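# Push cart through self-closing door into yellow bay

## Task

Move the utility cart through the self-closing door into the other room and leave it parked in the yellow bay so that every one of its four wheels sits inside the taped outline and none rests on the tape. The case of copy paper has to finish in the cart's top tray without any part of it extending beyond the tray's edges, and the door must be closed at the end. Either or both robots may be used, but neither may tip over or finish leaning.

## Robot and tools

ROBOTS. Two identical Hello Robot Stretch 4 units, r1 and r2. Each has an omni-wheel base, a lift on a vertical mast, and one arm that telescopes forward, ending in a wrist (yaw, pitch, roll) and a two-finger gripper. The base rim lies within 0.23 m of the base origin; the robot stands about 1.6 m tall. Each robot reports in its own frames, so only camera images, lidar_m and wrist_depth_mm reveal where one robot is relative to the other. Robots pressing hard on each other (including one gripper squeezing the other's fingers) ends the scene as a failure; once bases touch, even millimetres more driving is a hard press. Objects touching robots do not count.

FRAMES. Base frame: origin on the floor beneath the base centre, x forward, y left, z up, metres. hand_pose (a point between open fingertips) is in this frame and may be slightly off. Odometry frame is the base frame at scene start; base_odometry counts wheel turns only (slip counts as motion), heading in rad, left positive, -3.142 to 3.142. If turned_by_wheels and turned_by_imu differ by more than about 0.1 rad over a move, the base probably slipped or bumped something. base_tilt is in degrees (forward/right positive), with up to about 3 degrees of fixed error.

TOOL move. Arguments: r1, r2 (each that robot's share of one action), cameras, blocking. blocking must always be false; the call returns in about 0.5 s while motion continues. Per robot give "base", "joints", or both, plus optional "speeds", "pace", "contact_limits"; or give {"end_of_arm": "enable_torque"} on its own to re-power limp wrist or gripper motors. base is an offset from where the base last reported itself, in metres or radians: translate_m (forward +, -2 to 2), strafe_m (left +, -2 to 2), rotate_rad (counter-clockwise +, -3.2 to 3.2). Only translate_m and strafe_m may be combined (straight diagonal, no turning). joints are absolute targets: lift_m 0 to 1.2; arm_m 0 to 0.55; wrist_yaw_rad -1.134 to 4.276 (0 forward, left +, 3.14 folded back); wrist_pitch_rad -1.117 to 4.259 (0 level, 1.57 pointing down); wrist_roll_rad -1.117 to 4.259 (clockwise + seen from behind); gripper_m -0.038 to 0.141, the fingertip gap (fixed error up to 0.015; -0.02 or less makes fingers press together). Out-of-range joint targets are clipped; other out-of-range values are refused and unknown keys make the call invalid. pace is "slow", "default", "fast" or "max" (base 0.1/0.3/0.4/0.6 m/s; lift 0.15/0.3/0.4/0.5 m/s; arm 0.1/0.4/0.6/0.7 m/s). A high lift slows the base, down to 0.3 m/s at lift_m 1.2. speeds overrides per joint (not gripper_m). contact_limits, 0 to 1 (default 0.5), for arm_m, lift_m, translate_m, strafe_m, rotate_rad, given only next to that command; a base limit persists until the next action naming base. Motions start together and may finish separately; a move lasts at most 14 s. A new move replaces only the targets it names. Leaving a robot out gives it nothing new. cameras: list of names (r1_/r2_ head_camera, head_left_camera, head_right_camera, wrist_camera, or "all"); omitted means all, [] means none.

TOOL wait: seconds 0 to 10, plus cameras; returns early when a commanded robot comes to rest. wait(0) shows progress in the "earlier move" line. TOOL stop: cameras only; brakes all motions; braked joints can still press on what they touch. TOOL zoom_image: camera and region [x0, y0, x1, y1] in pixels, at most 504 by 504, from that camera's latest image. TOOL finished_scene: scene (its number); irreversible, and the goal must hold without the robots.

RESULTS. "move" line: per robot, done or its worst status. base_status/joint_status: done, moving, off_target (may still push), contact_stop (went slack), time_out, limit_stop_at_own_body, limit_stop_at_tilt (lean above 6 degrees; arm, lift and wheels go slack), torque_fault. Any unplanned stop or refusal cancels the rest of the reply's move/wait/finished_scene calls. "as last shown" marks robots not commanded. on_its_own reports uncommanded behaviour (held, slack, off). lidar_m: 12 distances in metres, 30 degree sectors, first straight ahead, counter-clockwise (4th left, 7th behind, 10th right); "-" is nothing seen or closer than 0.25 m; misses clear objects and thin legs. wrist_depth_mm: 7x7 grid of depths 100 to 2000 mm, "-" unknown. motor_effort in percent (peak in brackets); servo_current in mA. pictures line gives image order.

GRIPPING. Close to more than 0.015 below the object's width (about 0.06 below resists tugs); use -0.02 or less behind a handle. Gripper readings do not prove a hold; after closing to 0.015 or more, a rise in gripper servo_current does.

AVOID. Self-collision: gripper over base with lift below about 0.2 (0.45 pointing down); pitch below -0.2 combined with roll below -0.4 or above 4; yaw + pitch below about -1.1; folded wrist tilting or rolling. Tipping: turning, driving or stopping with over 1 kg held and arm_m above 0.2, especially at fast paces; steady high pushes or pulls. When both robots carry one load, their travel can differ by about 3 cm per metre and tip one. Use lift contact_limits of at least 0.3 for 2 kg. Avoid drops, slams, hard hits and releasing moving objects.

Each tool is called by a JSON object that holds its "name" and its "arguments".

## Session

{"name": "move", "arguments": {"blocking": false}}

Scene clock: 0.00 s.
r1.base_odometry: x=+0.000 y=+0.000 heading=+0.000
r1.turned_by_wheels: +0.000
r1.turned_by_imu: +0.000
r1.base_tilt: forward=-1.6 right=+1.3
r1.lidar_m: 0.96 1.73 2.02 2.40 3.92 1.60 0.85 0.77 0.78 0.89 0.77 0.78
r1.base_status: not commanded
r1.joint_positions: lift_m=+0.124 arm_m=+0.000 wrist_yaw_rad=+3.194 wrist_pitch_rad=+0.002 wrist_roll_rad=+0.000 gripper_m=+0.056
r1.joint_status: not commanded
r1.measured_speeds: all 0
r1.motor_effort: lift_m=+19 arm_m=-4 wheel_0=-2 wheel_1=+1 wheel_2=+0
r1.servo_current: wrist_yaw_rad=59 wrist_pitch_rad=46 wrist_roll_rad=46 gripper_m=39
r1.hand_pose: x=-0.1216 y=+0.0722 z=+0.3019 quat_wxyz=(-0.026, -0.001, +0.000, +1.000) (m; r1's base frame)
r1.wrist_depth_mm: - 135 - - - - - / - 123 135 - - - - / - 121 191 - - - - / 110 136 194 - - - - / 137 - - - 1618 - - / 226 - 190 1098 188 1160 1118 / 224 163 750 798 768 768 759
r2.base_odometry: x=+0.000 y=+0.000 heading=+0.000
r2.turned_by_wheels: +0.000
r2.turned_by_imu: +0.000
r2.base_tilt: forward=-0.6 right=+0.1
r2.lidar_m: 1.29 1.32 1.58 2.33 2.36 2.78 1.41 1.41 2.77 2.39 2.42 1.48
r2.base_status: not commanded
r2.joint_positions: lift_m=+0.200 arm_m=+0.000 wrist_yaw_rad=+3.211 wrist_pitch_rad=+0.001 wrist_roll_rad=+0.000 gripper_m=+0.056
r2.joint_status: not commanded
r2.measured_speeds: all 0
r2.motor_effort: lift_m=+18 arm_m=-4 wheel_0=-1 wheel_1=+1 wheel_2=+1
r2.servo_current: wrist_yaw_rad=46 wrist_pitch_rad=39 wrist_roll_rad=52 gripper_m=52
r2.hand_pose: x=-0.1229 y=+0.0671 z=+0.3779 quat_wxyz=(-0.035, -0.001, +0.000, +0.999) (m; r2's base frame)
r2.wrist_depth_mm: - - 137 - - - - / - - 137 - - - - / - 109 138 - - - - / - 140 175 - - - - / 214 - - - - - - / 213 1281 196 1255 190 1336 1182 / 208 243 866 - - 854 878
pictures: r1_head_camera, r1_head_left_camera, r1_head_right_camera, r1_wrist_camera, r2_head_camera, r2_head_left_camera, r2_head_right_camera, r2_wrist_camera
Images, in order (width x height): r1_head_camera 420x560, r1_head_left_camera 420x672, r1_head_right_camera 420x672, r1_wrist_camera 616x392, r2_head_camera 420x560, r2_head_left_camera 420x672, r2_head_right_camera 420x672, r2_wrist_camera 616x392.

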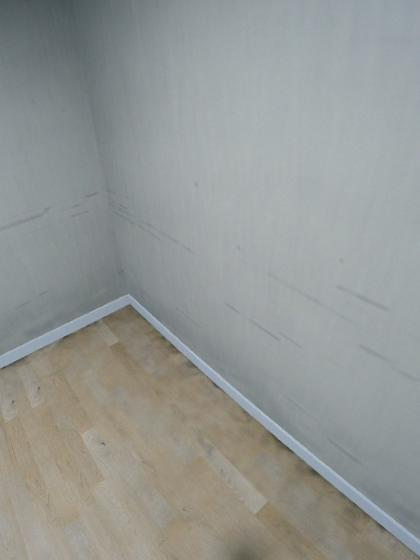

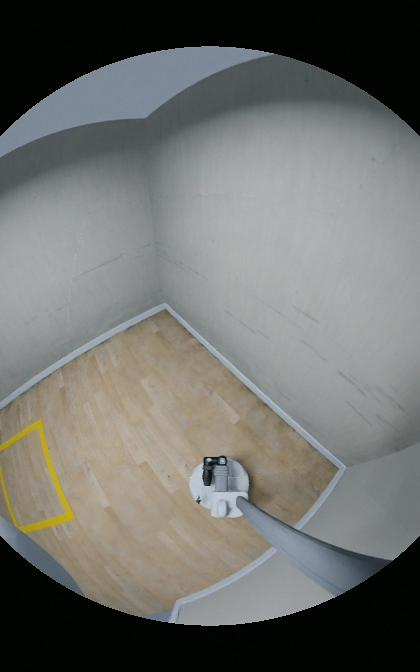

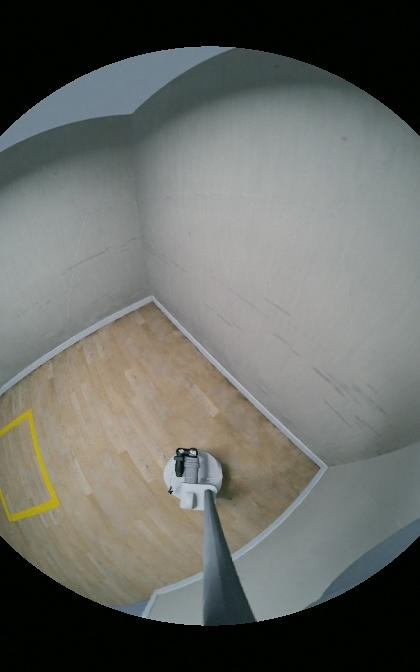

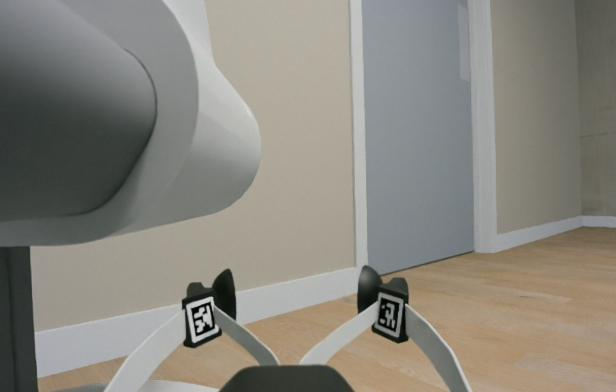

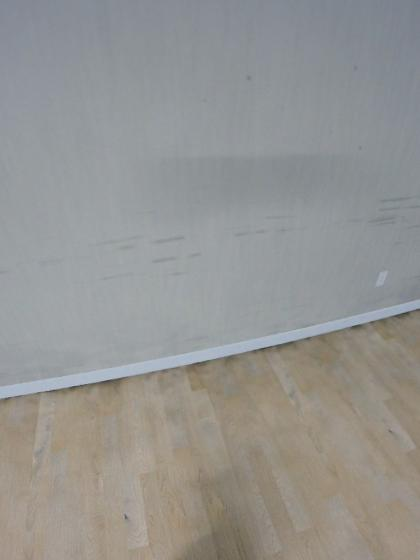

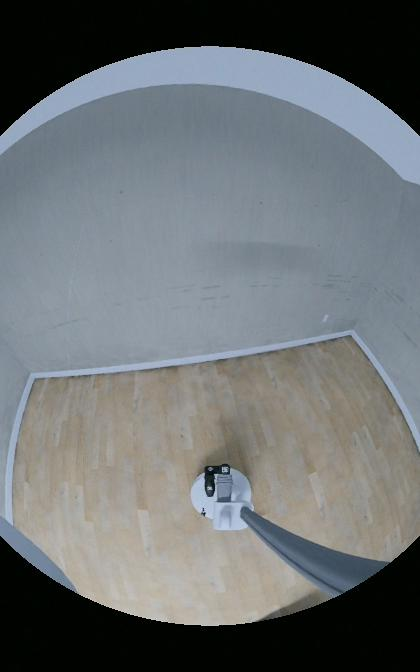

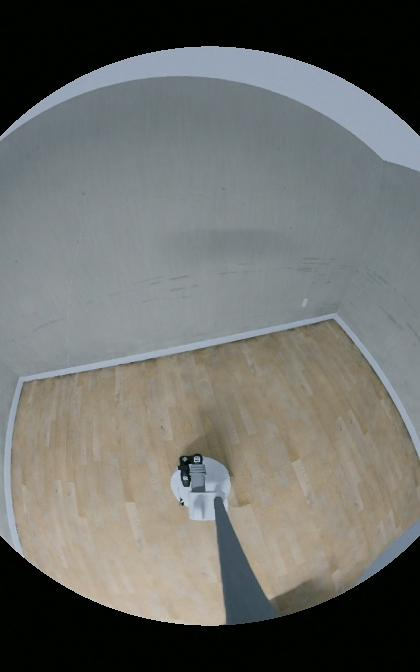

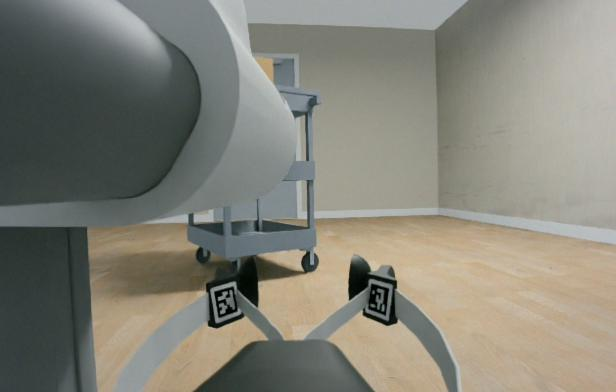

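{"name": "move", "arguments": {"blocking": false, "r1": {"base":{"rotate_rad":2.7},"joints":{"lift_m":0.5},"pace":"fast"}, "r2": {"base":{"rotate_rad":3.1},"joints":{"lift_m":0.5},"pace":"fast"}, "cameras": []}}

{"name": "wait", "arguments": {"seconds": 4, "cameras": []}}

{"name": "wait", "arguments": {"seconds": 2, "cameras": ["r1_head_camera","r1_head_right_camera","r2_head_camera","r2_head_left_camera","r2_head_right_camera"]}}

Scene clock: 14.30 s.
move: r1 moving; r2 moving
r1.base_odometry: x=+0.000 y=+0.000 heading=+0.379
r1.turned_by_wheels: +0.379
r1.turned_by_imu: +0.380
r1.base_tilt: forward=-1.6 right=+1.3
r1.lidar_m: 1.35 2.02 2.22 3.48 2.07 0.95 0.78 0.74 0.86 0.79 0.72 0.87
r1.base_status: rotate_rad moving
r1.joint_positions: lift_m=+0.187 arm_m=+0.000 wrist_yaw_rad=+3.194 wrist_pitch_rad=+0.002 wrist_roll_rad=+0.000 gripper_m=+0.056
r1.joint_status: lift_m moving
r1.measured_speeds: translate_m=+0.001 strafe_m=-0.001 rotate_rad=+1.461 lift_m=+0.244 arm_m=+0.000 wrist_yaw_rad=+0.000 wrist_pitch_rad=+0.000 wrist_roll_rad=+0.000
r1.motor_effort: lift_m=+25(28) arm_m=-4(4) wheel_0=-9(11) wheel_1=-8(9) wheel_2=-8(9)
r1.servo_current: wrist_yaw_rad=46(59) wrist_pitch_rad=39(52) wrist_roll_rad=33(65) gripper_m=39(46)
r1.hand_pose: x=-0.1216 y=+0.0722 z=+0.3649 quat_wxyz=(-0.026, -0.001, +0.000, +1.000) (m; r1's base frame)
r1.wrist_depth_mm: - 135 - - - - - / - 123 135 - - 1205 - / - 121 192 - - 1229 - / 111 136 195 - - 1205 - / 137 - - - - 1205 - / 216 - 190 - 188 1182 1308 / 223 151 189 143 854 866 917
r2.base_odometry: x=+0.000 y=+0.000 heading=+0.379
r2.turned_by_wheels: +0.379
r2.turned_by_imu: +0.368
r2.base_tilt: forward=-0.7 right=+0.0
r2.lidar_m: 1.30 1.44 2.25 2.32 2.57 1.55 1.43 3.02 2.43 2.39 1.66 1.33
r2.base_status: rotate_rad moving
r2.joint_positions: lift_m=+0.263 arm_m=+0.000 wrist_yaw_rad=+3.211 wrist_pitch_rad=+0.001 wrist_roll_rad=+0.000 gripper_m=+0.056
r2.joint_status: lift_m moving
r2.measured_speeds: translate_m=-0.001 strafe_m=+0.001 rotate_rad=+1.462 lift_m=+0.244 arm_m=+0.000 wrist_yaw_rad=+0.000 wrist_pitch_rad=+0.000 wrist_roll_rad=+0.000
r2.motor_effort: lift_m=+24(25) arm_m=-4(4) wheel_0=-5(11) wheel_1=-11(12) wheel_2=-13(13)
r2.servo_current: wrist_yaw_rad=52(52) wrist_pitch_rad=46(46) wrist_roll_rad=52(65) gripper_m=46(52)
r2.hand_pose: x=-0.1229 y=+0.0671 z=+0.4410 quat_wxyz=(-0.035, -0.001, +0.000, +0.999) (m; r2's base frame)
r2.wrist_depth_mm: - - 137 - - - - / - 107 137 - - - - / - 110 138 1537 - - - / - 140 178 - - - - / 216 - - - - - - / 213 1430 196 1499 190 1537 1336 / 211 243 1060 - - 1025 991
pictures: none
No camera images: "cameras" was empty.

Scene clock: 16.00 s.
earlier move: r1 done; r2 moving
r1.base_odometry: x=+0.000 y=+0.000 heading=+2.700
r1.turned_by_wheels: +2.321
r1.turned_by_imu: +2.334
r1.base_tilt: forward=-1.6 right=+1.3
r1.lidar_m: 1.27 0.82 0.74 0.75 0.85 0.77 0.78 0.97 2.03 2.07 2.57 3.92
r1.base_status: done
r1.joint_positions: lift_m=+0.500 arm_m=+0.000 wrist_yaw_rad=+3.194 wrist_pitch_rad=+0.002 wrist_roll_rad=+0.000 gripper_m=+0.056
r1.joint_status: all done
r1.measured_speeds: all 0
r1.motor_effort: lift_m=+24(28) arm_m=-4(4) wheel_0=-1(11) wheel_1=-1(10) wheel_2=+0(11)
r1.servo_current: wrist_yaw_rad=46(65) wrist_pitch_rad=46(52) wrist_roll_rad=65(65) gripper_m=46(52)
r1.hand_pose: x=-0.1216 y=+0.0722 z=+0.6772 quat_wxyz=(-0.026, -0.001, +0.000, +1.000) (m; r1's base frame)
r1.wrist_depth_mm: - 135 - - - - - / - 122 145 - - - - / - 121 191 - - - - / 110 135 193 - - - - / 137 - - - - - - / 216 - 190 - 187 - - / - 140 - 137 - - -
r2.base_odometry: x=+0.000 y=+0.000 heading=+3.100
r2.turned_by_wheels: +2.721
r2.turned_by_imu: +2.650
r2.base_tilt: forward=-0.7 right=+0.1
r2.lidar_m: 1.47 1.41 2.86 2.37 2.37 1.55 1.32 1.32 1.52 2.35 2.34 2.68
r2.base_status: rotate_rad moving
r2.joint_positions: lift_m=+0.500 arm_m=+0.000 wrist_yaw_rad=+3.211 wrist_pitch_rad=+0.001 wrist_roll_rad=+0.000 gripper_m=+0.056
r2.joint_status: all done
r2.measured_speeds: all 0
r2.motor_effort: lift_m=+21(26) arm_m=-4(4) wheel_0=-5(12) wheel_1=+1(12) wheel_2=-1(17)
r2.servo_current: wrist_yaw_rad=46(52) wrist_pitch_rad=46(46) wrist_roll_rad=52(65) gripper_m=46(52)
r2.hand_pose: x=-0.1228 y=+0.0671 z=+0.6776 quat_wxyz=(-0.035, -0.001, +0.000, +0.999) (m; r2's base frame)
r2.wrist_depth_mm: - - 137 - - - - / - 107 137 - - - - / - 113 138 234 - - - / - 140 164 - - - - / 216 - - - - - - / 212 - 189 - 189 - - / 211 122 - - - 1464 1430
wait: 1.70 of 4 s (r1 has come to rest)
pictures: none
No camera images: "cameras" was empty.

Scene clock: 16.13 s.
earlier move: r2 done
r1.base_odometry: x=+0.000 y=+0.000 heading=+2.700
r1.turned_by_wheels: +0.000
r1.turned_by_imu: +0.000
r1.base_tilt: forward=-1.6 right=+1.3
r1.lidar_m: 1.30 0.83 0.77 0.77 0.85 0.77 0.76 0.99 2.03 2.06 2.56 3.92
r1.base_status: done
r1.joint_positions: lift_m=+0.500 arm_m=+0.000 wrist_yaw_rad=+3.194 wrist_pitch_rad=+0.002 wrist_roll_rad=+0.000 gripper_m=+0.056
r1.joint_status: all done
r1.measured_speeds: all 0
r1.motor_effort: lift_m=+24(28) arm_m=-4(4) wheel_0=-1(11) wheel_1=-1(10) wheel_2=+0(11)
r1.servo_current: wrist_yaw_rad=59(65) wrist_pitch_rad=39(52) wrist_roll_rad=46(65) gripper_m=39(52)
r1.hand_pose: x=-0.1216 y=+0.0722 z=+0.6772 quat_wxyz=(-0.026, -0.001, +0.000, +1.000) (m; r1's base frame)
r1.wrist_depth_mm: - 135 - - - - - / - 122 145 - - - - / - 121 190 - - - - / 110 135 193 - - - - / 137 - - - - - - / 216 - 190 - 187 - - / - 141 - 137 - - -
r2.base_odometry: x=+0.000 y=+0.000 heading=+3.100
r2.turned_by_wheels: +0.000
r2.turned_by_imu: +0.000
r2.base_tilt: forward=-0.6 right=+0.0
r2.lidar_m: 1.46 1.39 2.85 2.39 2.40 1.56 1.31 1.29 1.51 2.35 2.34 2.69
r2.base_status: done
r2.joint_positions: lift_m=+0.500 arm_m=+0.000 wrist_yaw_rad=+3.211 wrist_pitch_rad=+0.001 wrist_roll_rad=+0.000 gripper_m=+0.056
r2.joint_status: all done
r2.measured_speeds: all 0
r2.motor_effort: lift_m=+21(26) arm_m=-4(4) wheel_0=-1(12) wheel_1=+0(12) wheel_2=-2(17)
r2.servo_current: wrist_yaw_rad=46(52) wrist_pitch_rad=39(46) wrist_roll_rad=33(65) gripper_m=52(52)
r2.hand_pose: x=-0.1228 y=+0.0671 z=+0.6776 quat_wxyz=(-0.035, -0.001, +0.000, +0.999) (m; r2's base frame)
r2.wrist_depth_mm: - - 137 - - - - / - 107 138 - - - - / - 113 138 235 - - - / - 140 165 - - - - / 216 - - - - - - / 213 - 189 - 189 - - / 211 122 - - - 1430 1464
wait: 0.13 of 2 s (r2 has come to rest)
pictures: r1_head_camera, r1_head_right_camera, r2_head_camera, r2_head_left_camera, r2_head_right_camera
Images, in order (width x height): r1_head_camera 420x560, r1_head_right_camera 420x672, r2_head_camera 420x560, r2_head_left_camera 420x672, r2_head_right_camera 420x672.

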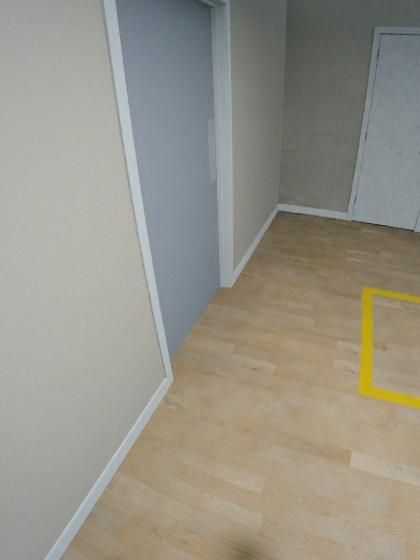

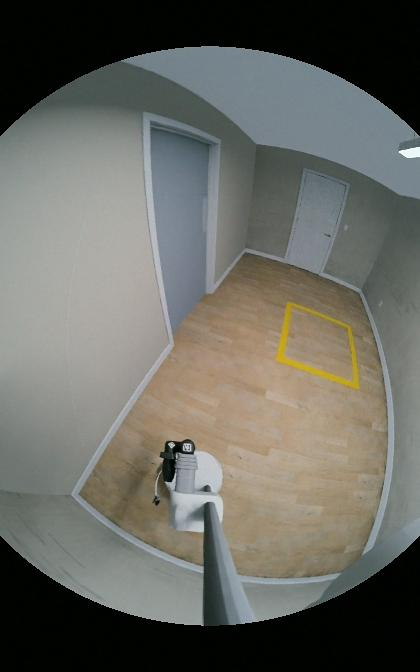

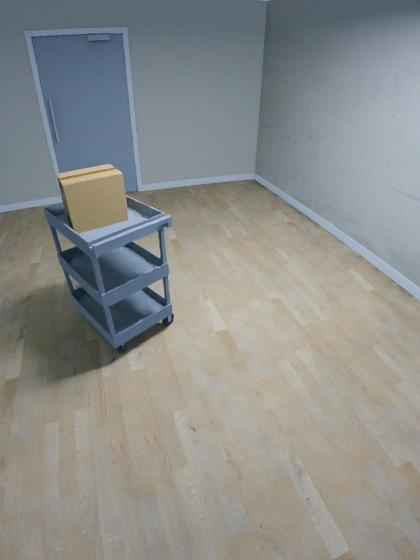

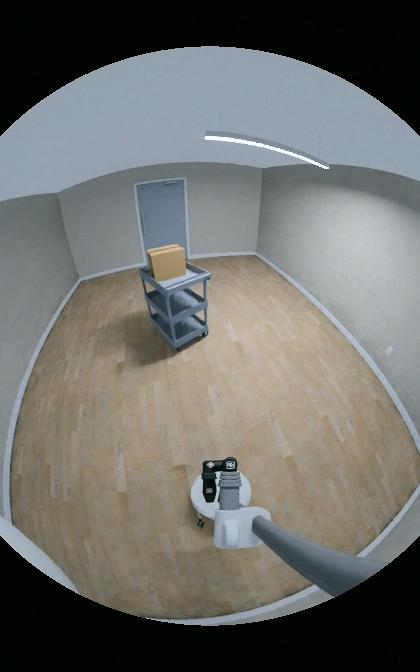

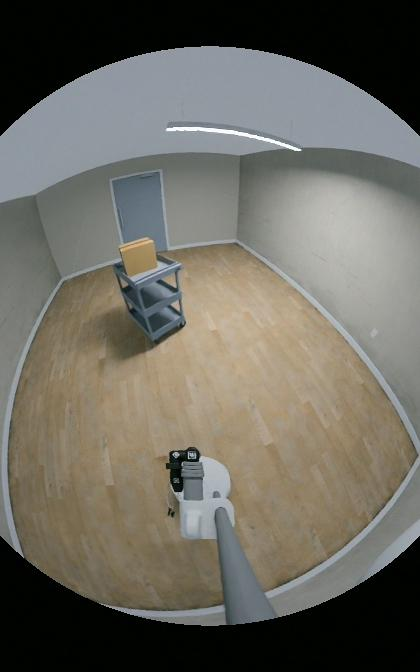

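{"name": "zoom_image", "arguments": {"camera": "r2_head_camera", "region": [10, 120, 210, 370]}}

{"name": "zoom_image", "arguments": {"camera": "r2_head_left_camera", "region": [110, 160, 250, 370]}}

Scaled by 2.016 from the camera's 420x560 image, which has a finer 1200x1600 frame.

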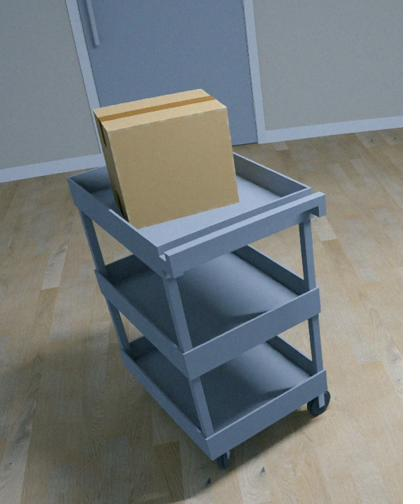

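Scaled by 2.400 from the camera's 420x672 image, which has a finer 600x960 frame.

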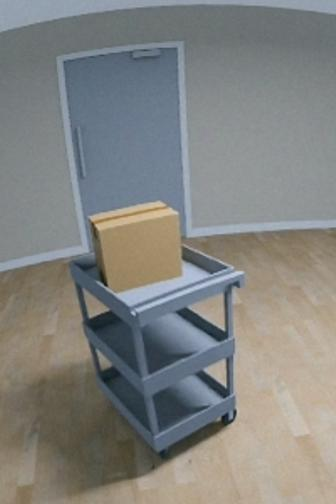

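{"name": "move", "arguments": {"blocking": false, "r2": {"base":{"rotate_rad":0.52},"joints":{"lift_m":0.8,"wrist_yaw_rad":0.0,"gripper_m":0.1},"pace":"fast"}, "r1": {"joints":{"lift_m":0.95,"wrist_yaw_rad":0.0,"wrist_pitch_rad":0.0,"gripper_m":0.1}}, "cameras": []}}

{"name": "wait", "arguments": {"seconds": 1.5, "cameras": ["r2_head_left_camera"]}}

{"name": "move", "arguments": {"blocking": false, "r2": {"base":{"translate_m":1.08,"strafe_m":0.95},"pace":"fast"}, "cameras": []}}

{"name": "wait", "arguments": {"seconds": 6, "cameras": ["r2_head_camera","r2_head_left_camera"]}}

Scene clock: 57.47 s.
move: r1 moving; r2 moving
r1.base_odometry: x=+0.000 y=+0.000 heading=+2.700
r1.turned_by_wheels: +0.000
r1.turned_by_imu: +0.000
r1.base_tilt: forward=-1.6 right=+1.3
r1.lidar_m: 1.25 0.85 0.74 0.76 0.86 0.77 0.78 0.99 2.02 2.06 2.57 3.92
r1.base_status: not commanded
r1.joint_positions: lift_m=+0.538 arm_m=+0.000 wrist_yaw_rad=+2.607 wrist_pitch_rad=+0.002 wrist_roll_rad=+0.000 gripper_m=+0.075
r1.joint_status: lift_m moving; wrist_yaw_rad moving; wrist_pitch_rad moving; gripper_m moving
r1.measured_speeds: translate_m=+0.000 strafe_m=+0.000 rotate_rad=+0.000 lift_m=+0.146 arm_m=+0.000 wrist_yaw_rad=-1.821 wrist_pitch_rad=+0.000 wrist_roll_rad=+0.000
r1.motor_effort: lift_m=+25(28) arm_m=-4(4) wheel_0=-2(2) wheel_1=+0(1) wheel_2=+0(0)
r1.servo_current: wrist_yaw_rad=72(130) wrist_pitch_rad=33(59) wrist_roll_rad=46(65) gripper_m=72(78)
r1.hand_pose: x=-0.0328 y=+0.2221 z=+0.7152 quat_wxyz=(+0.264, -0.001, +0.000, +0.965) (m; r1's base frame)
r1.wrist_depth_mm: - - - - - - - / - - - - - - - / - - - - - - - / - - - - - - - / - - - - - - - / - - 191 - 186 - - / - 144 - 137 - - -
r2.base_odometry: x=+0.000 y=+0.000 heading=-2.826
r2.turned_by_wheels: +0.357
r2.turned_by_imu: +0.348
r2.base_tilt: forward=-0.7 right=+0.1
r2.lidar_m: 1.39 3.24 2.44 2.37 1.74 1.36 1.31 1.39 2.02 2.33 2.47 1.62
r2.base_status: rotate_rad moving
r2.joint_positions: lift_m=+0.563 arm_m=+0.000 wrist_yaw_rad=+2.600 wrist_pitch_rad=+0.001 wrist_roll_rad=+0.000 gripper_m=+0.075
r2.joint_status: lift_m moving; wrist_yaw_rad moving; gripper_m moving
r2.measured_speeds: translate_m=+0.000 strafe_m=-0.002 rotate_rad=+1.038 lift_m=+0.244 arm_m=+0.000 wrist_yaw_rad=-1.732 wrist_pitch_rad=+0.000 wrist_roll_rad=+0.000
r2.motor_effort: lift_m=+22(24) arm_m=-4(4) wheel_0=-5(13) wheel_1=-5(11) wheel_2=-7(13)
r2.servo_current: wrist_yaw_rad=104(117) wrist_pitch_rad=39(46) wrist_roll_rad=59(59) gripper_m=91(91)
r2.hand_pose: x=-0.0310 y=+0.2236 z=+0.7410 quat_wxyz=(+0.268, -0.001, +0.000, +0.964) (m; r2's base frame)
r2.wrist_depth_mm: - - - - - - - / - - - - - - - / 229 - - - - - - / - - - - - - - / - - - - - - - / - - 189 - 189 - - / - - - - 1661 1537 1576
pictures: none
No camera images: "cameras" was empty.

Scene clock: 58.97 s.
earlier move: r1 moving; r2 moving
r1.base_odometry: x=+0.000 y=+0.000 heading=+2.700
r1.turned_by_wheels: +0.000
r1.turned_by_imu: +0.000
r1.base_tilt: forward=-1.6 right=+1.3
r1.lidar_m: 1.27 0.85 0.74 0.75 0.85 0.76 0.78 0.98 2.03 2.05 2.58 3.93
r1.base_status: not commanded
r1.joint_positions: lift_m=+0.913 arm_m=+0.000 wrist_yaw_rad=+0.019 wrist_pitch_rad=+0.002 wrist_roll_rad=+0.000 gripper_m=+0.100
r1.joint_status: lift_m moving; wrist_yaw_rad moving; wrist_pitch_rad moving; the others done
r1.measured_speeds: translate_m=+0.000 strafe_m=+0.000 rotate_rad=+0.000 lift_m=+0.154 arm_m=+0.000 wrist_yaw_rad=-0.532 wrist_pitch_rad=+0.000 wrist_roll_rad=+0.000
r1.motor_effort: lift_m=+24(28) arm_m=-3(4) wheel_0=-1(2) wheel_1=-1(1) wheel_2=+0(0)
r1.servo_current: wrist_yaw_rad=59(137) wrist_pitch_rad=52(65) wrist_roll_rad=39(72) gripper_m=46(78)
r1.hand_pose: x=+0.4609 y=-0.0820 z=+1.0903 quat_wxyz=(+1.000, +0.000, +0.001, +0.009) (m; r1's base frame)
r1.wrist_depth_mm: - - - - - - - / - 1008 - - - - - / - 1008 - - - - - / - 1025 - - - - - / - 991 - - - - - / - 213 195 - 198 - - / - 163 - 144 - - -
r2.base_odometry: x=+0.000 y=+0.000 heading=-2.663
r2.turned_by_wheels: +0.163
r2.turned_by_imu: +0.159
r2.base_tilt: forward=-0.7 right=+0.1
r2.lidar_m: 1.38 2.86 2.38 2.40 1.56 1.31 1.31 1.50 2.33 2.34 2.65 1.47
r2.base_status: done
r2.joint_positions: lift_m=+0.800 arm_m=+0.000 wrist_yaw_rad=+0.024 wrist_pitch_rad=+0.001 wrist_roll_rad=+0.000 gripper_m=+0.100
r2.joint_status: lift_m moving; wrist_yaw_rad moving; the others done
r2.measured_speeds: translate_m=+0.000 strafe_m=+0.000 rotate_rad=+0.000 lift_m=+0.000 arm_m=+0.000 wrist_yaw_rad=-1.029 wrist_pitch_rad=+0.000 wrist_roll_rad=+0.000
r2.motor_effort: lift_m=+23(25) arm_m=-4(4) wheel_0=-1(13) wheel_1=+1(11) wheel_2=-1(13)
r2.servo_current: wrist_yaw_rad=46(130) wrist_pitch_rad=39(46) wrist_roll_rad=39(59) gripper_m=46(91)
r2.hand_pose: x=+0.4613 y=-0.0806 z=+0.9776 quat_wxyz=(+1.000, +0.000, +0.001, +0.012) (m; r2's base frame)
r2.wrist_depth_mm: - - - - - - - / - - - - - - - / - - - - - - - / - - - - 1430 - - / - - - - 1397 1281 - / - - 193 - 187 - - / - - - - - - -
wait: 1.50 s; no rest
pictures: r2_head_left_camera
Images, in order (width x height): r2_head_left_camera 420x672.

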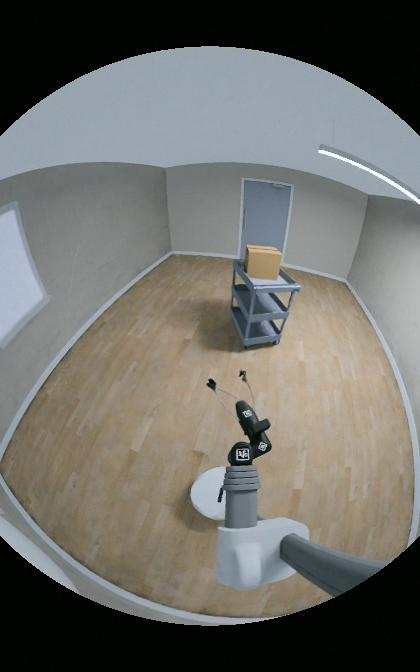

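Scene clock: 59.47 s.
earlier move: r1 moving; r2 done
move: r2 moving
r1.base_odometry: x=+0.000 y=+0.000 heading=+2.700
r1.turned_by_wheels: +0.000
r1.turned_by_imu: +0.000
r1.base_tilt: forward=-1.6 right=+1.3
r1.lidar_m: 1.29 0.84 0.73 0.76 0.84 0.77 0.78 0.98 2.03 2.05 2.57 3.92
r1.base_status: not commanded
r1.joint_positions: lift_m=+0.950 arm_m=+0.000 wrist_yaw_rad=+0.003 wrist_pitch_rad=+0.002 wrist_roll_rad=+0.000 gripper_m=+0.100
r1.joint_status: lift_m moving; wrist_yaw_rad moving; wrist_pitch_rad moving
r1.measured_speeds: translate_m=+0.000 strafe_m=+0.000 rotate_rad=+0.000 lift_m=+0.004 arm_m=+0.000 wrist_yaw_rad=+0.000 wrist_pitch_rad=+0.000 wrist_roll_rad=+0.000
r1.motor_effort: lift_m=+24(26) arm_m=-3(3) wheel_0=-1(2) wheel_1=-1(1) wheel_2=+0(0)
r1.servo_current: wrist_yaw_rad=72(78) wrist_pitch_rad=20(52) wrist_roll_rad=65(65) gripper_m=46(52)
r1.hand_pose: x=+0.4595 y=-0.0867 z=+1.1272 quat_wxyz=(+1.000, +0.000, +0.001, +0.001) (m; r1's base frame)
r1.wrist_depth_mm: - - - - - - - / - 976 - - - - - / - 960 - - - - - / - 976 - - - - - / - 976 - - - - - / - 976 195 - 197 - - / - - - 145 - - -
r2.base_odometry: x=-0.017 y=-0.043 heading=-2.664
r2.turned_by_wheels: +0.000
r2.turned_by_imu: +0.000
r2.base_tilt: forward=-0.7 right=+0.1
r2.lidar_m: 1.38 2.85 2.34 2.36 1.58 1.33 1.33 1.56 2.38 2.36 2.72 1.44
r2.base_status: translate_m moving; strafe_m moving
r2.joint_positions: lift_m=+0.800 arm_m=+0.000 wrist_yaw_rad=+0.003 wrist_pitch_rad=+0.001 wrist_roll_rad=+0.000 gripper_m=+0.100
r2.joint_status: all done
r2.measured_speeds: translate_m=+0.135 strafe_m=+0.117 rotate_rad=+0.002 lift_m=+0.000 arm_m=+0.000 wrist_yaw_rad=+0.000 wrist_pitch_rad=+0.000 wrist_roll_rad=+0.000
r2.motor_effort: lift_m=+21(21) arm_m=-4(4) wheel_0=-5(8) wheel_1=+12(13) wheel_2=-12(13)
r2.servo_current: wrist_yaw_rad=52(52) wrist_pitch_rad=39(46) wrist_roll_rad=39(52) gripper_m=52(59)
r2.hand_pose: x=+0.4596 y=-0.0867 z=+0.9776 quat_wxyz=(+1.000, +0.000, +0.001, +0.001) (m; r2's base frame)
r2.wrist_depth_mm: - - - - - - - / - - - - - - - / - - - - - - - / - - - - 1397 - - / - - - - 1397 - - / - - 193 - 187 - - / - - - - - 1863 -
pictures: none
No camera images: "cameras" was empty.

Scene clock: 59.73 s.
earlier move: r1 done; r2 moving
r1.base_odometry: x=+0.000 y=+0.000 heading=+2.700
r1.turned_by_wheels: +0.000
r1.turned_by_imu: +0.000
r1.base_tilt: forward=-1.6 right=+1.3
r1.lidar_m: 1.30 0.83 0.74 0.75 0.86 0.76 0.78 1.00 2.02 2.06 2.56 3.92
r1.base_status: not commanded
r1.joint_positions: lift_m=+0.950 arm_m=+0.000 wrist_yaw_rad=+0.003 wrist_pitch_rad=+0.002 wrist_roll_rad=+0.000 gripper_m=+0.100
r1.joint_status: all done
r1.measured_speeds: all 0
r1.motor_effort: lift_m=+24(26) arm_m=-3(3) wheel_0=-1(2) wheel_1=-1(1) wheel_2=+0(0)
r1.servo_current: wrist_yaw_rad=52(78) wrist_pitch_rad=46(52) wrist_roll_rad=46(65) gripper_m=46(52)
r1.hand_pose: x=+0.4595 y=-0.0867 z=+1.1272 quat_wxyz=(+1.000, +0.000, +0.001, +0.001) (m; r1's base frame)
r1.wrist_depth_mm: - - - - - - - / - 960 - - - - - / - 976 - - - - - / - 991 - - - - - / - 991 - - - - - / - 960 195 - 199 - - / - - - 145 - - -
r2.base_odometry: x=-0.040 y=-0.102 heading=-2.664
r2.turned_by_wheels: +0.000
r2.turned_by_imu: +0.000
r2.base_tilt: forward=-0.7 right=+0.0
r2.lidar_m: 1.34 2.72 2.30 2.30 1.66 1.39 1.36 1.58 2.42 2.44 2.76 1.35
r2.base_status: translate_m moving; strafe_m moving
r2.joint_positions: lift_m=+0.800 arm_m=+0.000 wrist_yaw_rad=+0.003 wrist_pitch_rad=+0.001 wrist_roll_rad=+0.000 gripper_m=+0.100
r2.joint_status: all done
r2.measured_speeds: translate_m=+0.208 strafe_m=+0.184 rotate_rad=-0.003 lift_m=+0.000 arm_m=+0.000 wrist_yaw_rad=+0.000 wrist_pitch_rad=+0.000 wrist_roll_rad=+0.000
r2.motor_effort: lift_m=+21(21) arm_m=-4(5) wheel_0=-5(8) wheel_1=+13(14) wheel_2=-11(13)
r2.servo_current: wrist_yaw_rad=46(52) wrist_pitch_rad=39(46) wrist_roll_rad=46(52) gripper_m=52(59)
r2.hand_pose: x=+0.4596 y=-0.0867 z=+0.9776 quat_wxyz=(+1.000, +0.000, +0.001, +0.001) (m; r2's base frame)
r2.wrist_depth_mm: - - - - - - - / - - - - - - - / - - - - - - - / - - - - 1366 - - / - - - - 1366 - - / - - 195 - 185 - - / - - - - - - -
wait: 0.27 of 6 s (r1 has come to rest)
pictures: r2_head_camera, r2_head_left_camera
Images, in order (width x height): r2_head_camera 420x560, r2_head_left_camera 420x672.

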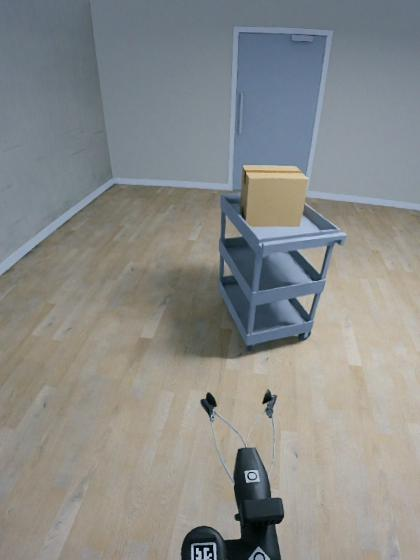

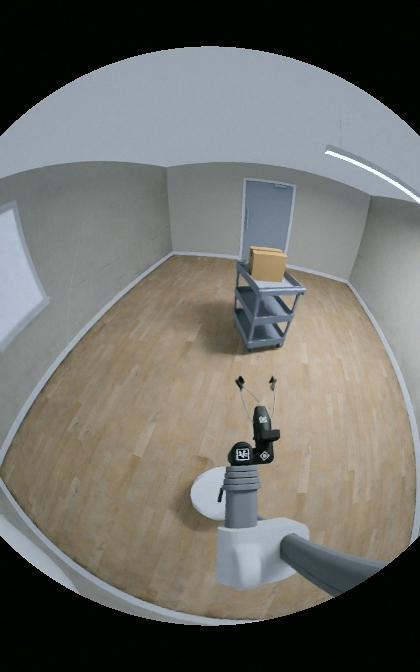

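{"name": "wait", "arguments": {"seconds": 5, "cameras": ["r2_head_camera","r2_head_left_camera"]}}

Scene clock: 65.37 s.
earlier move: r2 done
r1.base_odometry: x=+0.000 y=+0.000 heading=+2.700
r1.turned_by_wheels: +0.000
r1.turned_by_imu: +0.000
r1.base_tilt: forward=-1.6 right=+1.3
r1.lidar_m: 1.29 0.83 0.75 0.75 0.85 0.77 0.80 0.99 2.04 2.06 2.57 3.91
r1.base_status: not commanded
r1.joint_positions: lift_m=+0.950 arm_m=+0.000 wrist_yaw_rad=+0.003 wrist_pitch_rad=+0.002 wrist_roll_rad=+0.000 gripper_m=+0.100
r1.joint_status: all done
r1.measured_speeds: all 0
r1.motor_effort: lift_m=+24(26) arm_m=+2(3) wheel_0=-2(2) wheel_1=-1(1) wheel_2=+0(0)
r1.servo_current: wrist_yaw_rad=52(78) wrist_pitch_rad=39(52) wrist_roll_rad=52(65) gripper_m=46(52)
r1.hand_pose: x=+0.4595 y=-0.0867 z=+1.1272 quat_wxyz=(+1.000, +0.000, +0.001, +0.001) (m; r1's base frame)
r1.wrist_depth_mm: - - - - - - - / - 960 - - - - - / - 976 - - - - - / - 976 - - - - - / - 991 - - - - - / - 960 195 - 197 - - / - - - 145 - - -
r2.base_odometry: x=-0.522 y=-1.340 heading=-2.664
r2.turned_by_wheels: +0.000
r2.turned_by_imu: +0.003
r2.base_tilt: forward=-0.7 right=+0.1
r2.lidar_m: 2.66 1.48 1.20 1.19 1.42 2.16 2.14 2.49 3.51 1.20 1.22 3.66
r2.base_status: done
r2.joint_positions: lift_m=+0.800 arm_m=+0.000 wrist_yaw_rad=+0.003 wrist_pitch_rad=+0.001 wrist_roll_rad=+0.000 gripper_m=+0.100
r2.joint_status: all done
r2.measured_speeds: all 0
r2.motor_effort: lift_m=+21(21) arm_m=-4(5) wheel_0=-4(9) wheel_1=+1(14) wheel_2=-4(13)
r2.servo_current: wrist_yaw_rad=52(65) wrist_pitch_rad=39(52) wrist_roll_rad=46(59) gripper_m=52(59)
r2.hand_pose: x=+0.4596 y=-0.0867 z=+0.9776 quat_wxyz=(+1.000, +0.000, +0.001, +0.001) (m; r2's base frame)
r2.wrist_depth_mm: - - - - - - - / - - - - - - - / - - - - - - - / - - - - - - - / - - - - - - - / - - 195 - 195 - - / - 153 - - - - -
wait: 0.00 of 5 s (r2 has come to rest)
pictures: r2_head_camera, r2_head_left_camera
Images, in order (width x height): r2_head_camera 420x560, r2_head_left_camera 420x672.

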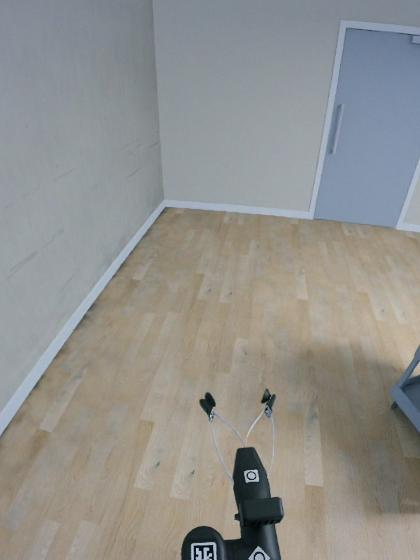

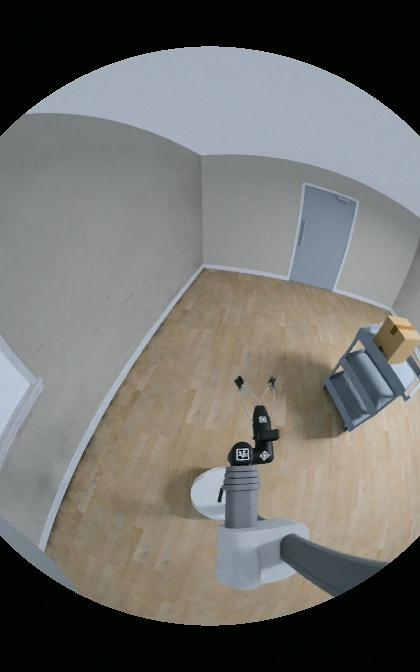

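{"name": "move", "arguments": {"blocking": false, "r2": {"base":{"translate_m":1.95,"strafe_m":-0.57},"pace":"fast"}, "cameras": []}}

{"name": "wait", "arguments": {"seconds": 8, "cameras": ["r2_head_camera","r2_head_left_camera","r2_wrist_camera"]}}

Scene clock: 85.50 s.
move: r2 moving
r1: as last shown
r1.lidar_m: 1.27 0.84 0.74 0.75 0.86 0.77 0.79 1.00 2.02 2.05 2.56 3.92
r1.motor_effort: lift_m=+24(24) arm_m=+4(4) wheel_0=-1(2) wheel_1=-1(1) wheel_2=+0(0)
r1.servo_current: wrist_yaw_rad=26(59) wrist_pitch_rad=52(52) wrist_roll_rad=33(65) gripper_m=46(46)
r1.wrist_depth_mm: - - - - - - - / - 976 - - - - - / - 960 - - - - - / - 976 - - - - - / - 991 - - - - - / - 976 195 - 198 - - / - - - 145 - - -
r2.base_odometry: x=-0.567 y=-1.349 heading=-2.664
r2.turned_by_wheels: +0.000
r2.turned_by_imu: +0.001
r2.base_tilt: forward=-0.7 right=+0.1
r2.lidar_m: 2.67 1.49 1.20 1.21 1.40 2.21 2.20 2.51 3.52 1.20 1.19 3.61
r2.base_status: translate_m moving; strafe_m moving
r2.joint_positions: lift_m=+0.800 arm_m=+0.000 wrist_yaw_rad=+0.003 wrist_pitch_rad=+0.001 wrist_roll_rad=+0.000 gripper_m=+0.100
r2.joint_status: not commanded
r2.measured_speeds: translate_m=+0.170 strafe_m=-0.050 rotate_rad=+0.004 lift_m=+0.000 arm_m=+0.000 wrist_yaw_rad=+0.000 wrist_pitch_rad=+0.000 wrist_roll_rad=+0.000
r2.motor_effort: lift_m=+21(21) arm_m=-4(5) wheel_0=+11(11) wheel_1=+6(7) wheel_2=-15(15)
r2.servo_current: wrist_yaw_rad=52(59) wrist_pitch_rad=39(39) wrist_roll_rad=39(59) gripper_m=52(52)
r2.hand_pose: x=+0.4596 y=-0.0867 z=+0.9776 quat_wxyz=(+1.000, +0.000, +0.001, +0.001) (m; r2's base frame)
r2.wrist_depth_mm: - - - - - - - / - - - - - - - / - - - - - - - / - - - - - - - / - - - - - - - / - - 195 - 195 - - / - 153 - - - - -
pictures: none
No camera images: "cameras" was empty.

Scene clock: 91.47 s.
earlier move: r2 done
r1.base_odometry: x=+0.000 y=+0.000 heading=+2.700
r1.turned_by_wheels: +0.000
r1.turned_by_imu: +0.000
r1.base_tilt: forward=-1.6 right=+1.3
r1.lidar_m: 1.29 0.83 0.74 0.76 0.84 0.76 0.78 0.99 2.03 2.06 2.55 3.91
r1.base_status: not commanded
r1.joint_positions: lift_m=+0.950 arm_m=+0.000 wrist_yaw_rad=+0.003 wrist_pitch_rad=+0.002 wrist_roll_rad=+0.000 gripper_m=+0.100
r1.joint_status: not commanded
r1.measured_speeds: all 0
r1.motor_effort: lift_m=+24(24) arm_m=+3(4) wheel_0=-1(2) wheel_1=-1(1) wheel_2=+0(0)
r1.servo_current: wrist_yaw_rad=33(72) wrist_pitch_rad=39(52) wrist_roll_rad=33(65) gripper_m=39(52)
r1.hand_pose: x=+0.4595 y=-0.0867 z=+1.1272 quat_wxyz=(+1.000, +0.000, +0.001, +0.001) (m; r1's base frame)
r1.wrist_depth_mm: - - - - - - - / - 960 - - - - - / - 976 - - - - - / - 976 - - - - - / - 991 - - - - - / - 960 195 - 198 - - / - - - 144 - - -
r2.base_odometry: x=-2.516 y=-1.730 heading=-2.664
r2.turned_by_wheels: +0.000
r2.turned_by_imu: +0.003
r2.base_tilt: forward=-0.7 right=+0.0
r2.lidar_m: 1.64 1.62 1.37 1.33 1.55 2.61 4.20 1.10 1.28 3.41 1.95 1.65
r2.base_status: done
r2.joint_positions: lift_m=+0.800 arm_m=+0.000 wrist_yaw_rad=+0.003 wrist_pitch_rad=+0.001 wrist_roll_rad=+0.000 gripper_m=+0.100
r2.joint_status: not commanded
r2.measured_speeds: all 0
r2.motor_effort: lift_m=+21(21) arm_m=-4(5) wheel_0=+2(16) wheel_1=+5(7) wheel_2=-4(16)
r2.servo_current: wrist_yaw_rad=46(59) wrist_pitch_rad=39(52) wrist_roll_rad=52(59) gripper_m=46(59)
r2.hand_pose: x=+0.4596 y=-0.0867 z=+0.9776 quat_wxyz=(+1.000, +0.000, +0.001, +0.001) (m; r2's base frame)
r2.wrist_depth_mm: - - - - - - - / - 1661 - - - - - / - 1661 - - - - - / - 1708 - - - - - / - 1756 - - - - - / - 1708 188 - 185 - - / - 153 - - - - -
wait: 5.97 of 8 s (r2 has come to rest)
pictures: r2_head_camera, r2_head_left_camera, r2_wrist_camera
Images, in order (width x height): r2_head_camera 420x560, r2_head_left_camera 420x672, r2_wrist_camera 616x392.

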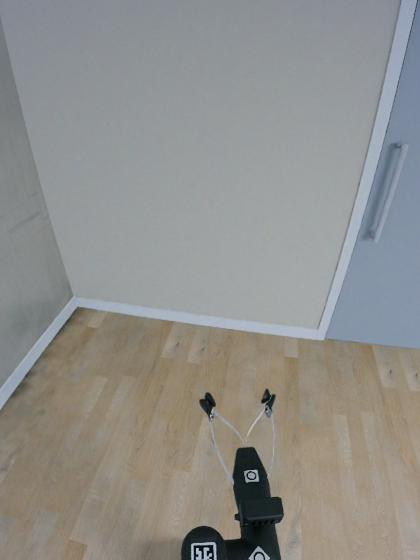

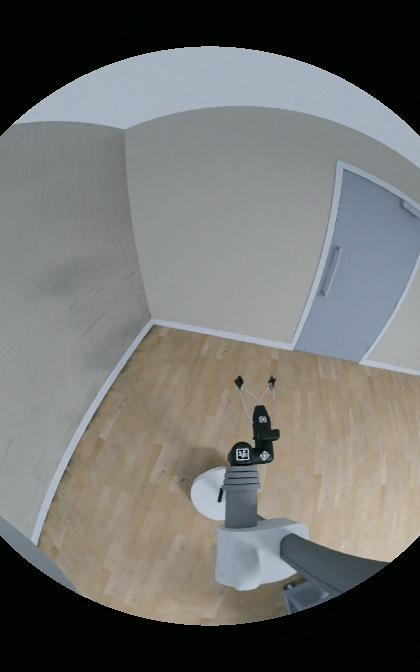

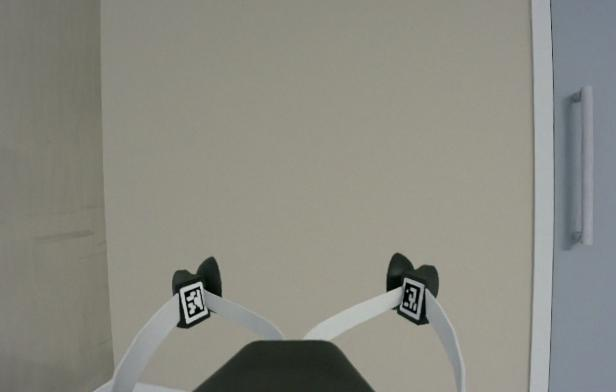

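{"name": "move", "arguments": {"blocking": false, "r2": {"base":{"translate_m":0.636,"strafe_m":-0.62},"joints":{"wrist_yaw_rad":-0.2},"pace":"fast"}, "cameras": []}}

{"name": "wait", "arguments": {"seconds": 8, "cameras": ["r2_head_left_camera","r2_wrist_camera"]}}

Scene clock: 118.43 s.
move: r2 moving
r1: as last shown
r1.lidar_m: 1.30 0.82 0.74 0.75 0.87 0.76 0.80 1.00 2.03 2.06 2.56 3.92
r1.motor_effort: lift_m=+24(24) arm_m=+4(4) wheel_0=-1(2) wheel_1=-1(1) wheel_2=+0(0)
r1.servo_current: wrist_yaw_rad=46(59) wrist_pitch_rad=39(46) wrist_roll_rad=52(65) gripper_m=39(46)
r1.wrist_depth_mm: - - - - - - - / - 960 - - - - - / - 976 - - - - - / - 960 - - - - - / - 1008 - - - - - / - 976 195 - 198 - - / - - - 145 - - -
r2.base_odometry: x=-2.560 y=-1.717 heading=-2.664
r2.turned_by_wheels: -0.001
r2.turned_by_imu: +0.000
r2.base_tilt: forward=-0.7 right=+0.1
r2.lidar_m: 1.59 1.62 1.38 1.36 1.58 2.65 - 1.10 3.39 3.36 1.90 1.59
r2.base_status: translate_m moving; strafe_m moving
r2.joint_positions: lift_m=+0.800 arm_m=+0.000 wrist_yaw_rad=-0.197 wrist_pitch_rad=+0.001 wrist_roll_rad=+0.000 gripper_m=+0.100
r2.joint_status: wrist_yaw_rad moving
r2.measured_speeds: translate_m=+0.125 strafe_m=-0.123 rotate_rad=+0.003 lift_m=+0.000 arm_m=+0.000 wrist_yaw_rad=-0.002 wrist_pitch_rad=+0.000 wrist_roll_rad=+0.000
r2.motor_effort: lift_m=+21(21) arm_m=-4(4) wheel_0=+6(14) wheel_1=-8(9) wheel_2=-13(13)
r2.servo_current: wrist_yaw_rad=39(91) wrist_pitch_rad=39(46) wrist_roll_rad=52(65) gripper_m=52(52)
r2.hand_pose: x=+0.4366 y=-0.1422 z=+0.9776 quat_wxyz=(+0.995, +0.000, +0.001, -0.098) (m; r2's base frame)
r2.wrist_depth_mm: - - - - - - - / - - - - - - - / - - - - - - - / - - - - - - - / - - - - - - - / - - 188 - 186 - - / - - - - - - -
pictures: none
No camera images: "cameras" was empty.

Scene clock: 121.53 s.
earlier move: r2 done
r1.base_odometry: x=+0.000 y=+0.000 heading=+2.700
r1.turned_by_wheels: +0.000
r1.turned_by_imu: +0.000
r1.base_tilt: forward=-1.6 right=+1.3
r1.lidar_m: 1.28 0.84 0.73 0.76 0.87 0.76 0.77 0.98 2.02 2.06 2.56 3.91
r1.base_status: not commanded
r1.joint_positions: lift_m=+0.950 arm_m=+0.000 wrist_yaw_rad=+0.003 wrist_pitch_rad=+0.002 wrist_roll_rad=+0.000 gripper_m=+0.100
r1.joint_status: not commanded
r1.measured_speeds: all 0
r1.motor_effort: lift_m=+24(24) arm_m=+4(4) wheel_0=-1(2) wheel_1=-1(1) wheel_2=+0(0)
r1.servo_current: wrist_yaw_rad=46(65) wrist_pitch_rad=39(52) wrist_roll_rad=52(72) gripper_m=39(52)
r1.hand_pose: x=+0.4595 y=-0.0867 z=+1.1272 quat_wxyz=(+1.000, +0.000, +0.001, +0.001) (m; r1's base frame)
r1.wrist_depth_mm: - - - - - - - / - 946 - - - - - / - 960 - - - - - / - 976 - - - - - / - 1008 - - - - - / - 960 195 - 198 - - / - - - 145 - - -
r2.base_odometry: x=-3.366 y=-1.472 heading=-2.664
r2.turned_by_wheels: +0.000
r2.turned_by_imu: +0.002
r2.base_tilt: forward=-0.7 right=+0.1
r2.lidar_m: 0.87 1.00 1.71 1.81 2.08 3.47 1.55 3.46 2.94 1.89 1.08 0.81
r2.base_status: done
r2.joint_positions: lift_m=+0.800 arm_m=+0.000 wrist_yaw_rad=-0.197 wrist_pitch_rad=+0.001 wrist_roll_rad=+0.000 gripper_m=+0.100
r2.joint_status: all done
r2.measured_speeds: all 0
r2.motor_effort: lift_m=+21(21) arm_m=-4(5) wheel_0=+2(16) wheel_1=-3(9) wheel_2=-2(14)
r2.servo_current: wrist_yaw_rad=39(91) wrist_pitch_rad=46(52) wrist_roll_rad=52(65) gripper_m=46(59)
r2.hand_pose: x=+0.4366 y=-0.1422 z=+0.9777 quat_wxyz=(+0.995, +0.000, +0.001, -0.098) (m; r2's base frame)
r2.wrist_depth_mm: - - - 647 - - - / - - - 654 - - - / - - - 647 - - - / - - - - - - - / - - - - 574 - - / - - 189 - 185 - - / - - - - - - -
wait: 3.10 of 8 s (r2 has come to rest)
pictures: r2_head_left_camera, r2_wrist_camera
Images, in order (width x height): r2_head_left_camera 420x672, r2_wrist_camera 616x392.

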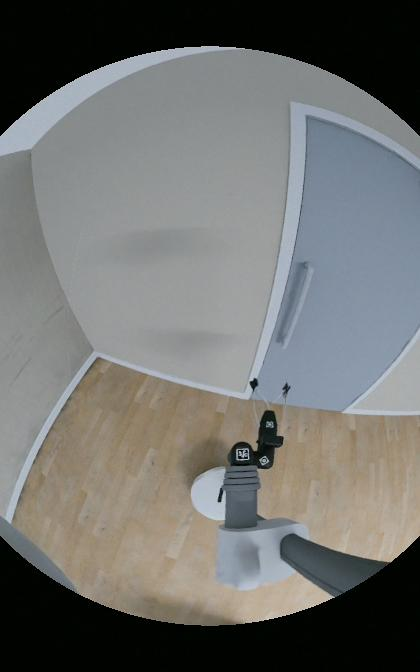

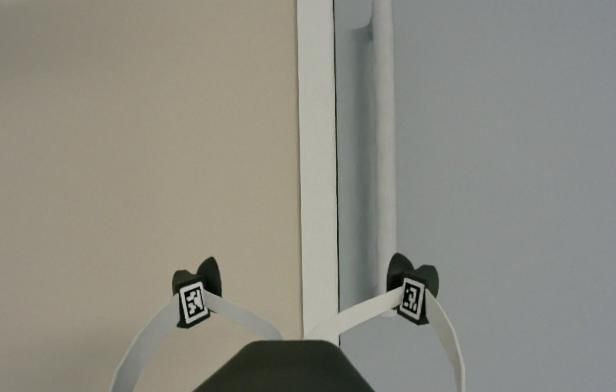

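{"name": "move", "arguments": {"blocking": false, "r2": {"base":{"translate_m":0.169,"strafe_m":-0.175}}, "cameras": []}}

{"name": "wait", "arguments": {"seconds": 5, "cameras": ["r2_wrist_camera"]}}

Scene clock: 129.83 s.
move: r2 moving
r1: as last shown
r1.lidar_m: 1.27 0.82 0.74 0.76 0.87 0.77 0.78 0.99 2.02 2.05 2.56 3.92
r1.motor_effort: lift_m=+24(24) arm_m=+4(4) wheel_0=-2(2) wheel_1=-1(1) wheel_2=+0(0)
r1.servo_current: wrist_yaw_rad=33(72) wrist_pitch_rad=39(46) wrist_roll_rad=59(65) gripper_m=39(46)
r1.wrist_depth_mm: - - - - - - - / - 946 - - - - - / - 960 - - - - - / - 960 - - - - - / - 991 - - - - - / - 960 195 - 198 - - / - - - 145 - - -
r2.base_odometry: x=-3.396 y=-1.462 heading=-2.665
r2.turned_by_wheels: -0.001
r2.turned_by_imu: +0.000
r2.base_tilt: forward=-0.7 right=+0.1
r2.lidar_m: 0.84 0.97 1.63 1.82 2.10 3.51 1.57 3.46 2.92 1.82 1.00 0.79
r2.base_status: translate_m moving; strafe_m moving
r2.joint_positions: lift_m=+0.800 arm_m=+0.000 wrist_yaw_rad=-0.197 wrist_pitch_rad=+0.001 wrist_roll_rad=+0.000 gripper_m=+0.100
r2.joint_status: not commanded
r2.measured_speeds: translate_m=+0.085 strafe_m=-0.089 rotate_rad=-0.005 lift_m=+0.000 arm_m=+0.000 wrist_yaw_rad=+0.000 wrist_pitch_rad=+0.000 wrist_roll_rad=+0.000
r2.motor_effort: lift_m=+21(21) arm_m=-4(4) wheel_0=+8(13) wheel_1=-7(7) wheel_2=-11(12)
r2.servo_current: wrist_yaw_rad=39(59) wrist_pitch_rad=39(46) wrist_roll_rad=46(52) gripper_m=52(52)
r2.hand_pose: x=+0.4366 y=-0.1422 z=+0.9777 quat_wxyz=(+0.995, +0.000, +0.001, -0.098) (m; r2's base frame)
r2.wrist_depth_mm: - - - - 544 - - / - - - - 544 - - / - - - - 549 - - / - - - - 554 - - / - - - - 554 - - / - - 189 - 186 - - / - - - - - - -
pictures: none
No camera images: "cameras" was empty.

Scene clock: 131.57 s.
earlier move: r2 done
r1.base_odometry: x=+0.000 y=+0.000 heading=+2.700
r1.turned_by_wheels: +0.000
r1.turned_by_imu: +0.000
r1.base_tilt: forward=-1.6 right=+1.3
r1.lidar_m: 1.29 0.86 0.73 0.77 0.84 0.74 0.78 0.97 2.01 2.06 2.56 3.92
r1.base_status: not commanded
r1.joint_positions: lift_m=+0.950 arm_m=+0.000 wrist_yaw_rad=+0.003 wrist_pitch_rad=+0.002 wrist_roll_rad=+0.000 gripper_m=+0.100
r1.joint_status: not commanded
r1.measured_speeds: all 0
r1.motor_effort: lift_m=+24(24) arm_m=+3(4) wheel_0=-1(2) wheel_1=-1(1) wheel_2=+0(0)
r1.servo_current: wrist_yaw_rad=65(72) wrist_pitch_rad=39(46) wrist_roll_rad=52(65) gripper_m=39(52)
r1.hand_pose: x=+0.4595 y=-0.0867 z=+1.1272 quat_wxyz=(+1.000, +0.000, +0.001, +0.001) (m; r1's base frame)
r1.wrist_depth_mm: - - - - - - - / - 960 - - - - - / - 976 - - - - - / - 960 - - - - - / - 1008 - - - - - / - 976 195 - 198 - - / - - - 144 - - -
r2.base_odometry: x=-3.596 y=-1.394 heading=-2.664
r2.turned_by_wheels: +0.000
r2.turned_by_imu: +0.001
r2.base_tilt: forward=-0.7 right=+0.1
r2.lidar_m: 0.61 0.77 1.34 1.94 2.25 3.73 1.69 3.30 2.81 1.47 0.82 0.62
r2.base_status: done
r2.joint_positions: lift_m=+0.800 arm_m=+0.000 wrist_yaw_rad=-0.197 wrist_pitch_rad=+0.001 wrist_roll_rad=+0.000 gripper_m=+0.100
r2.joint_status: not commanded
r2.measured_speeds: all 0
r2.motor_effort: lift_m=+20(21) arm_m=-4(5) wheel_0=+2(15) wheel_1=-2(9) wheel_2=-3(13)
r2.servo_current: wrist_yaw_rad=52(59) wrist_pitch_rad=39(46) wrist_roll_rad=52(65) gripper_m=52(59)
r2.hand_pose: x=+0.4366 y=-0.1422 z=+0.9777 quat_wxyz=(+0.995, +0.000, +0.001, -0.098) (m; r2's base frame)
r2.wrist_depth_mm: 477 466 449 377 - - - / 477 469 452 377 - - - / 480 473 449 379 - - - / 480 477 452 379 - - - / - 480 459 384 - - - / - 480 193 382 185 - - / - 480 462 - - - -
wait: 1.73 of 5 s (r2 has come to rest)
pictures: r2_wrist_camera
Images, in order (width x height): r2_wrist_camera 616x392.

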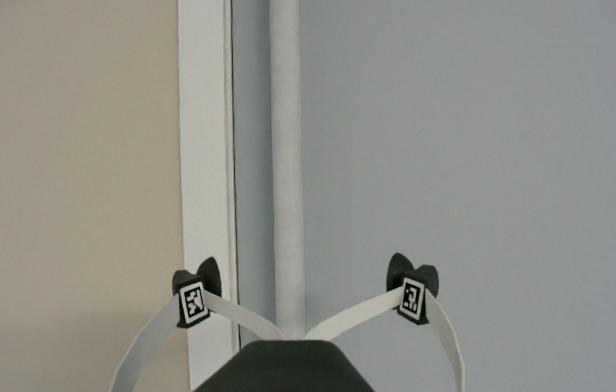

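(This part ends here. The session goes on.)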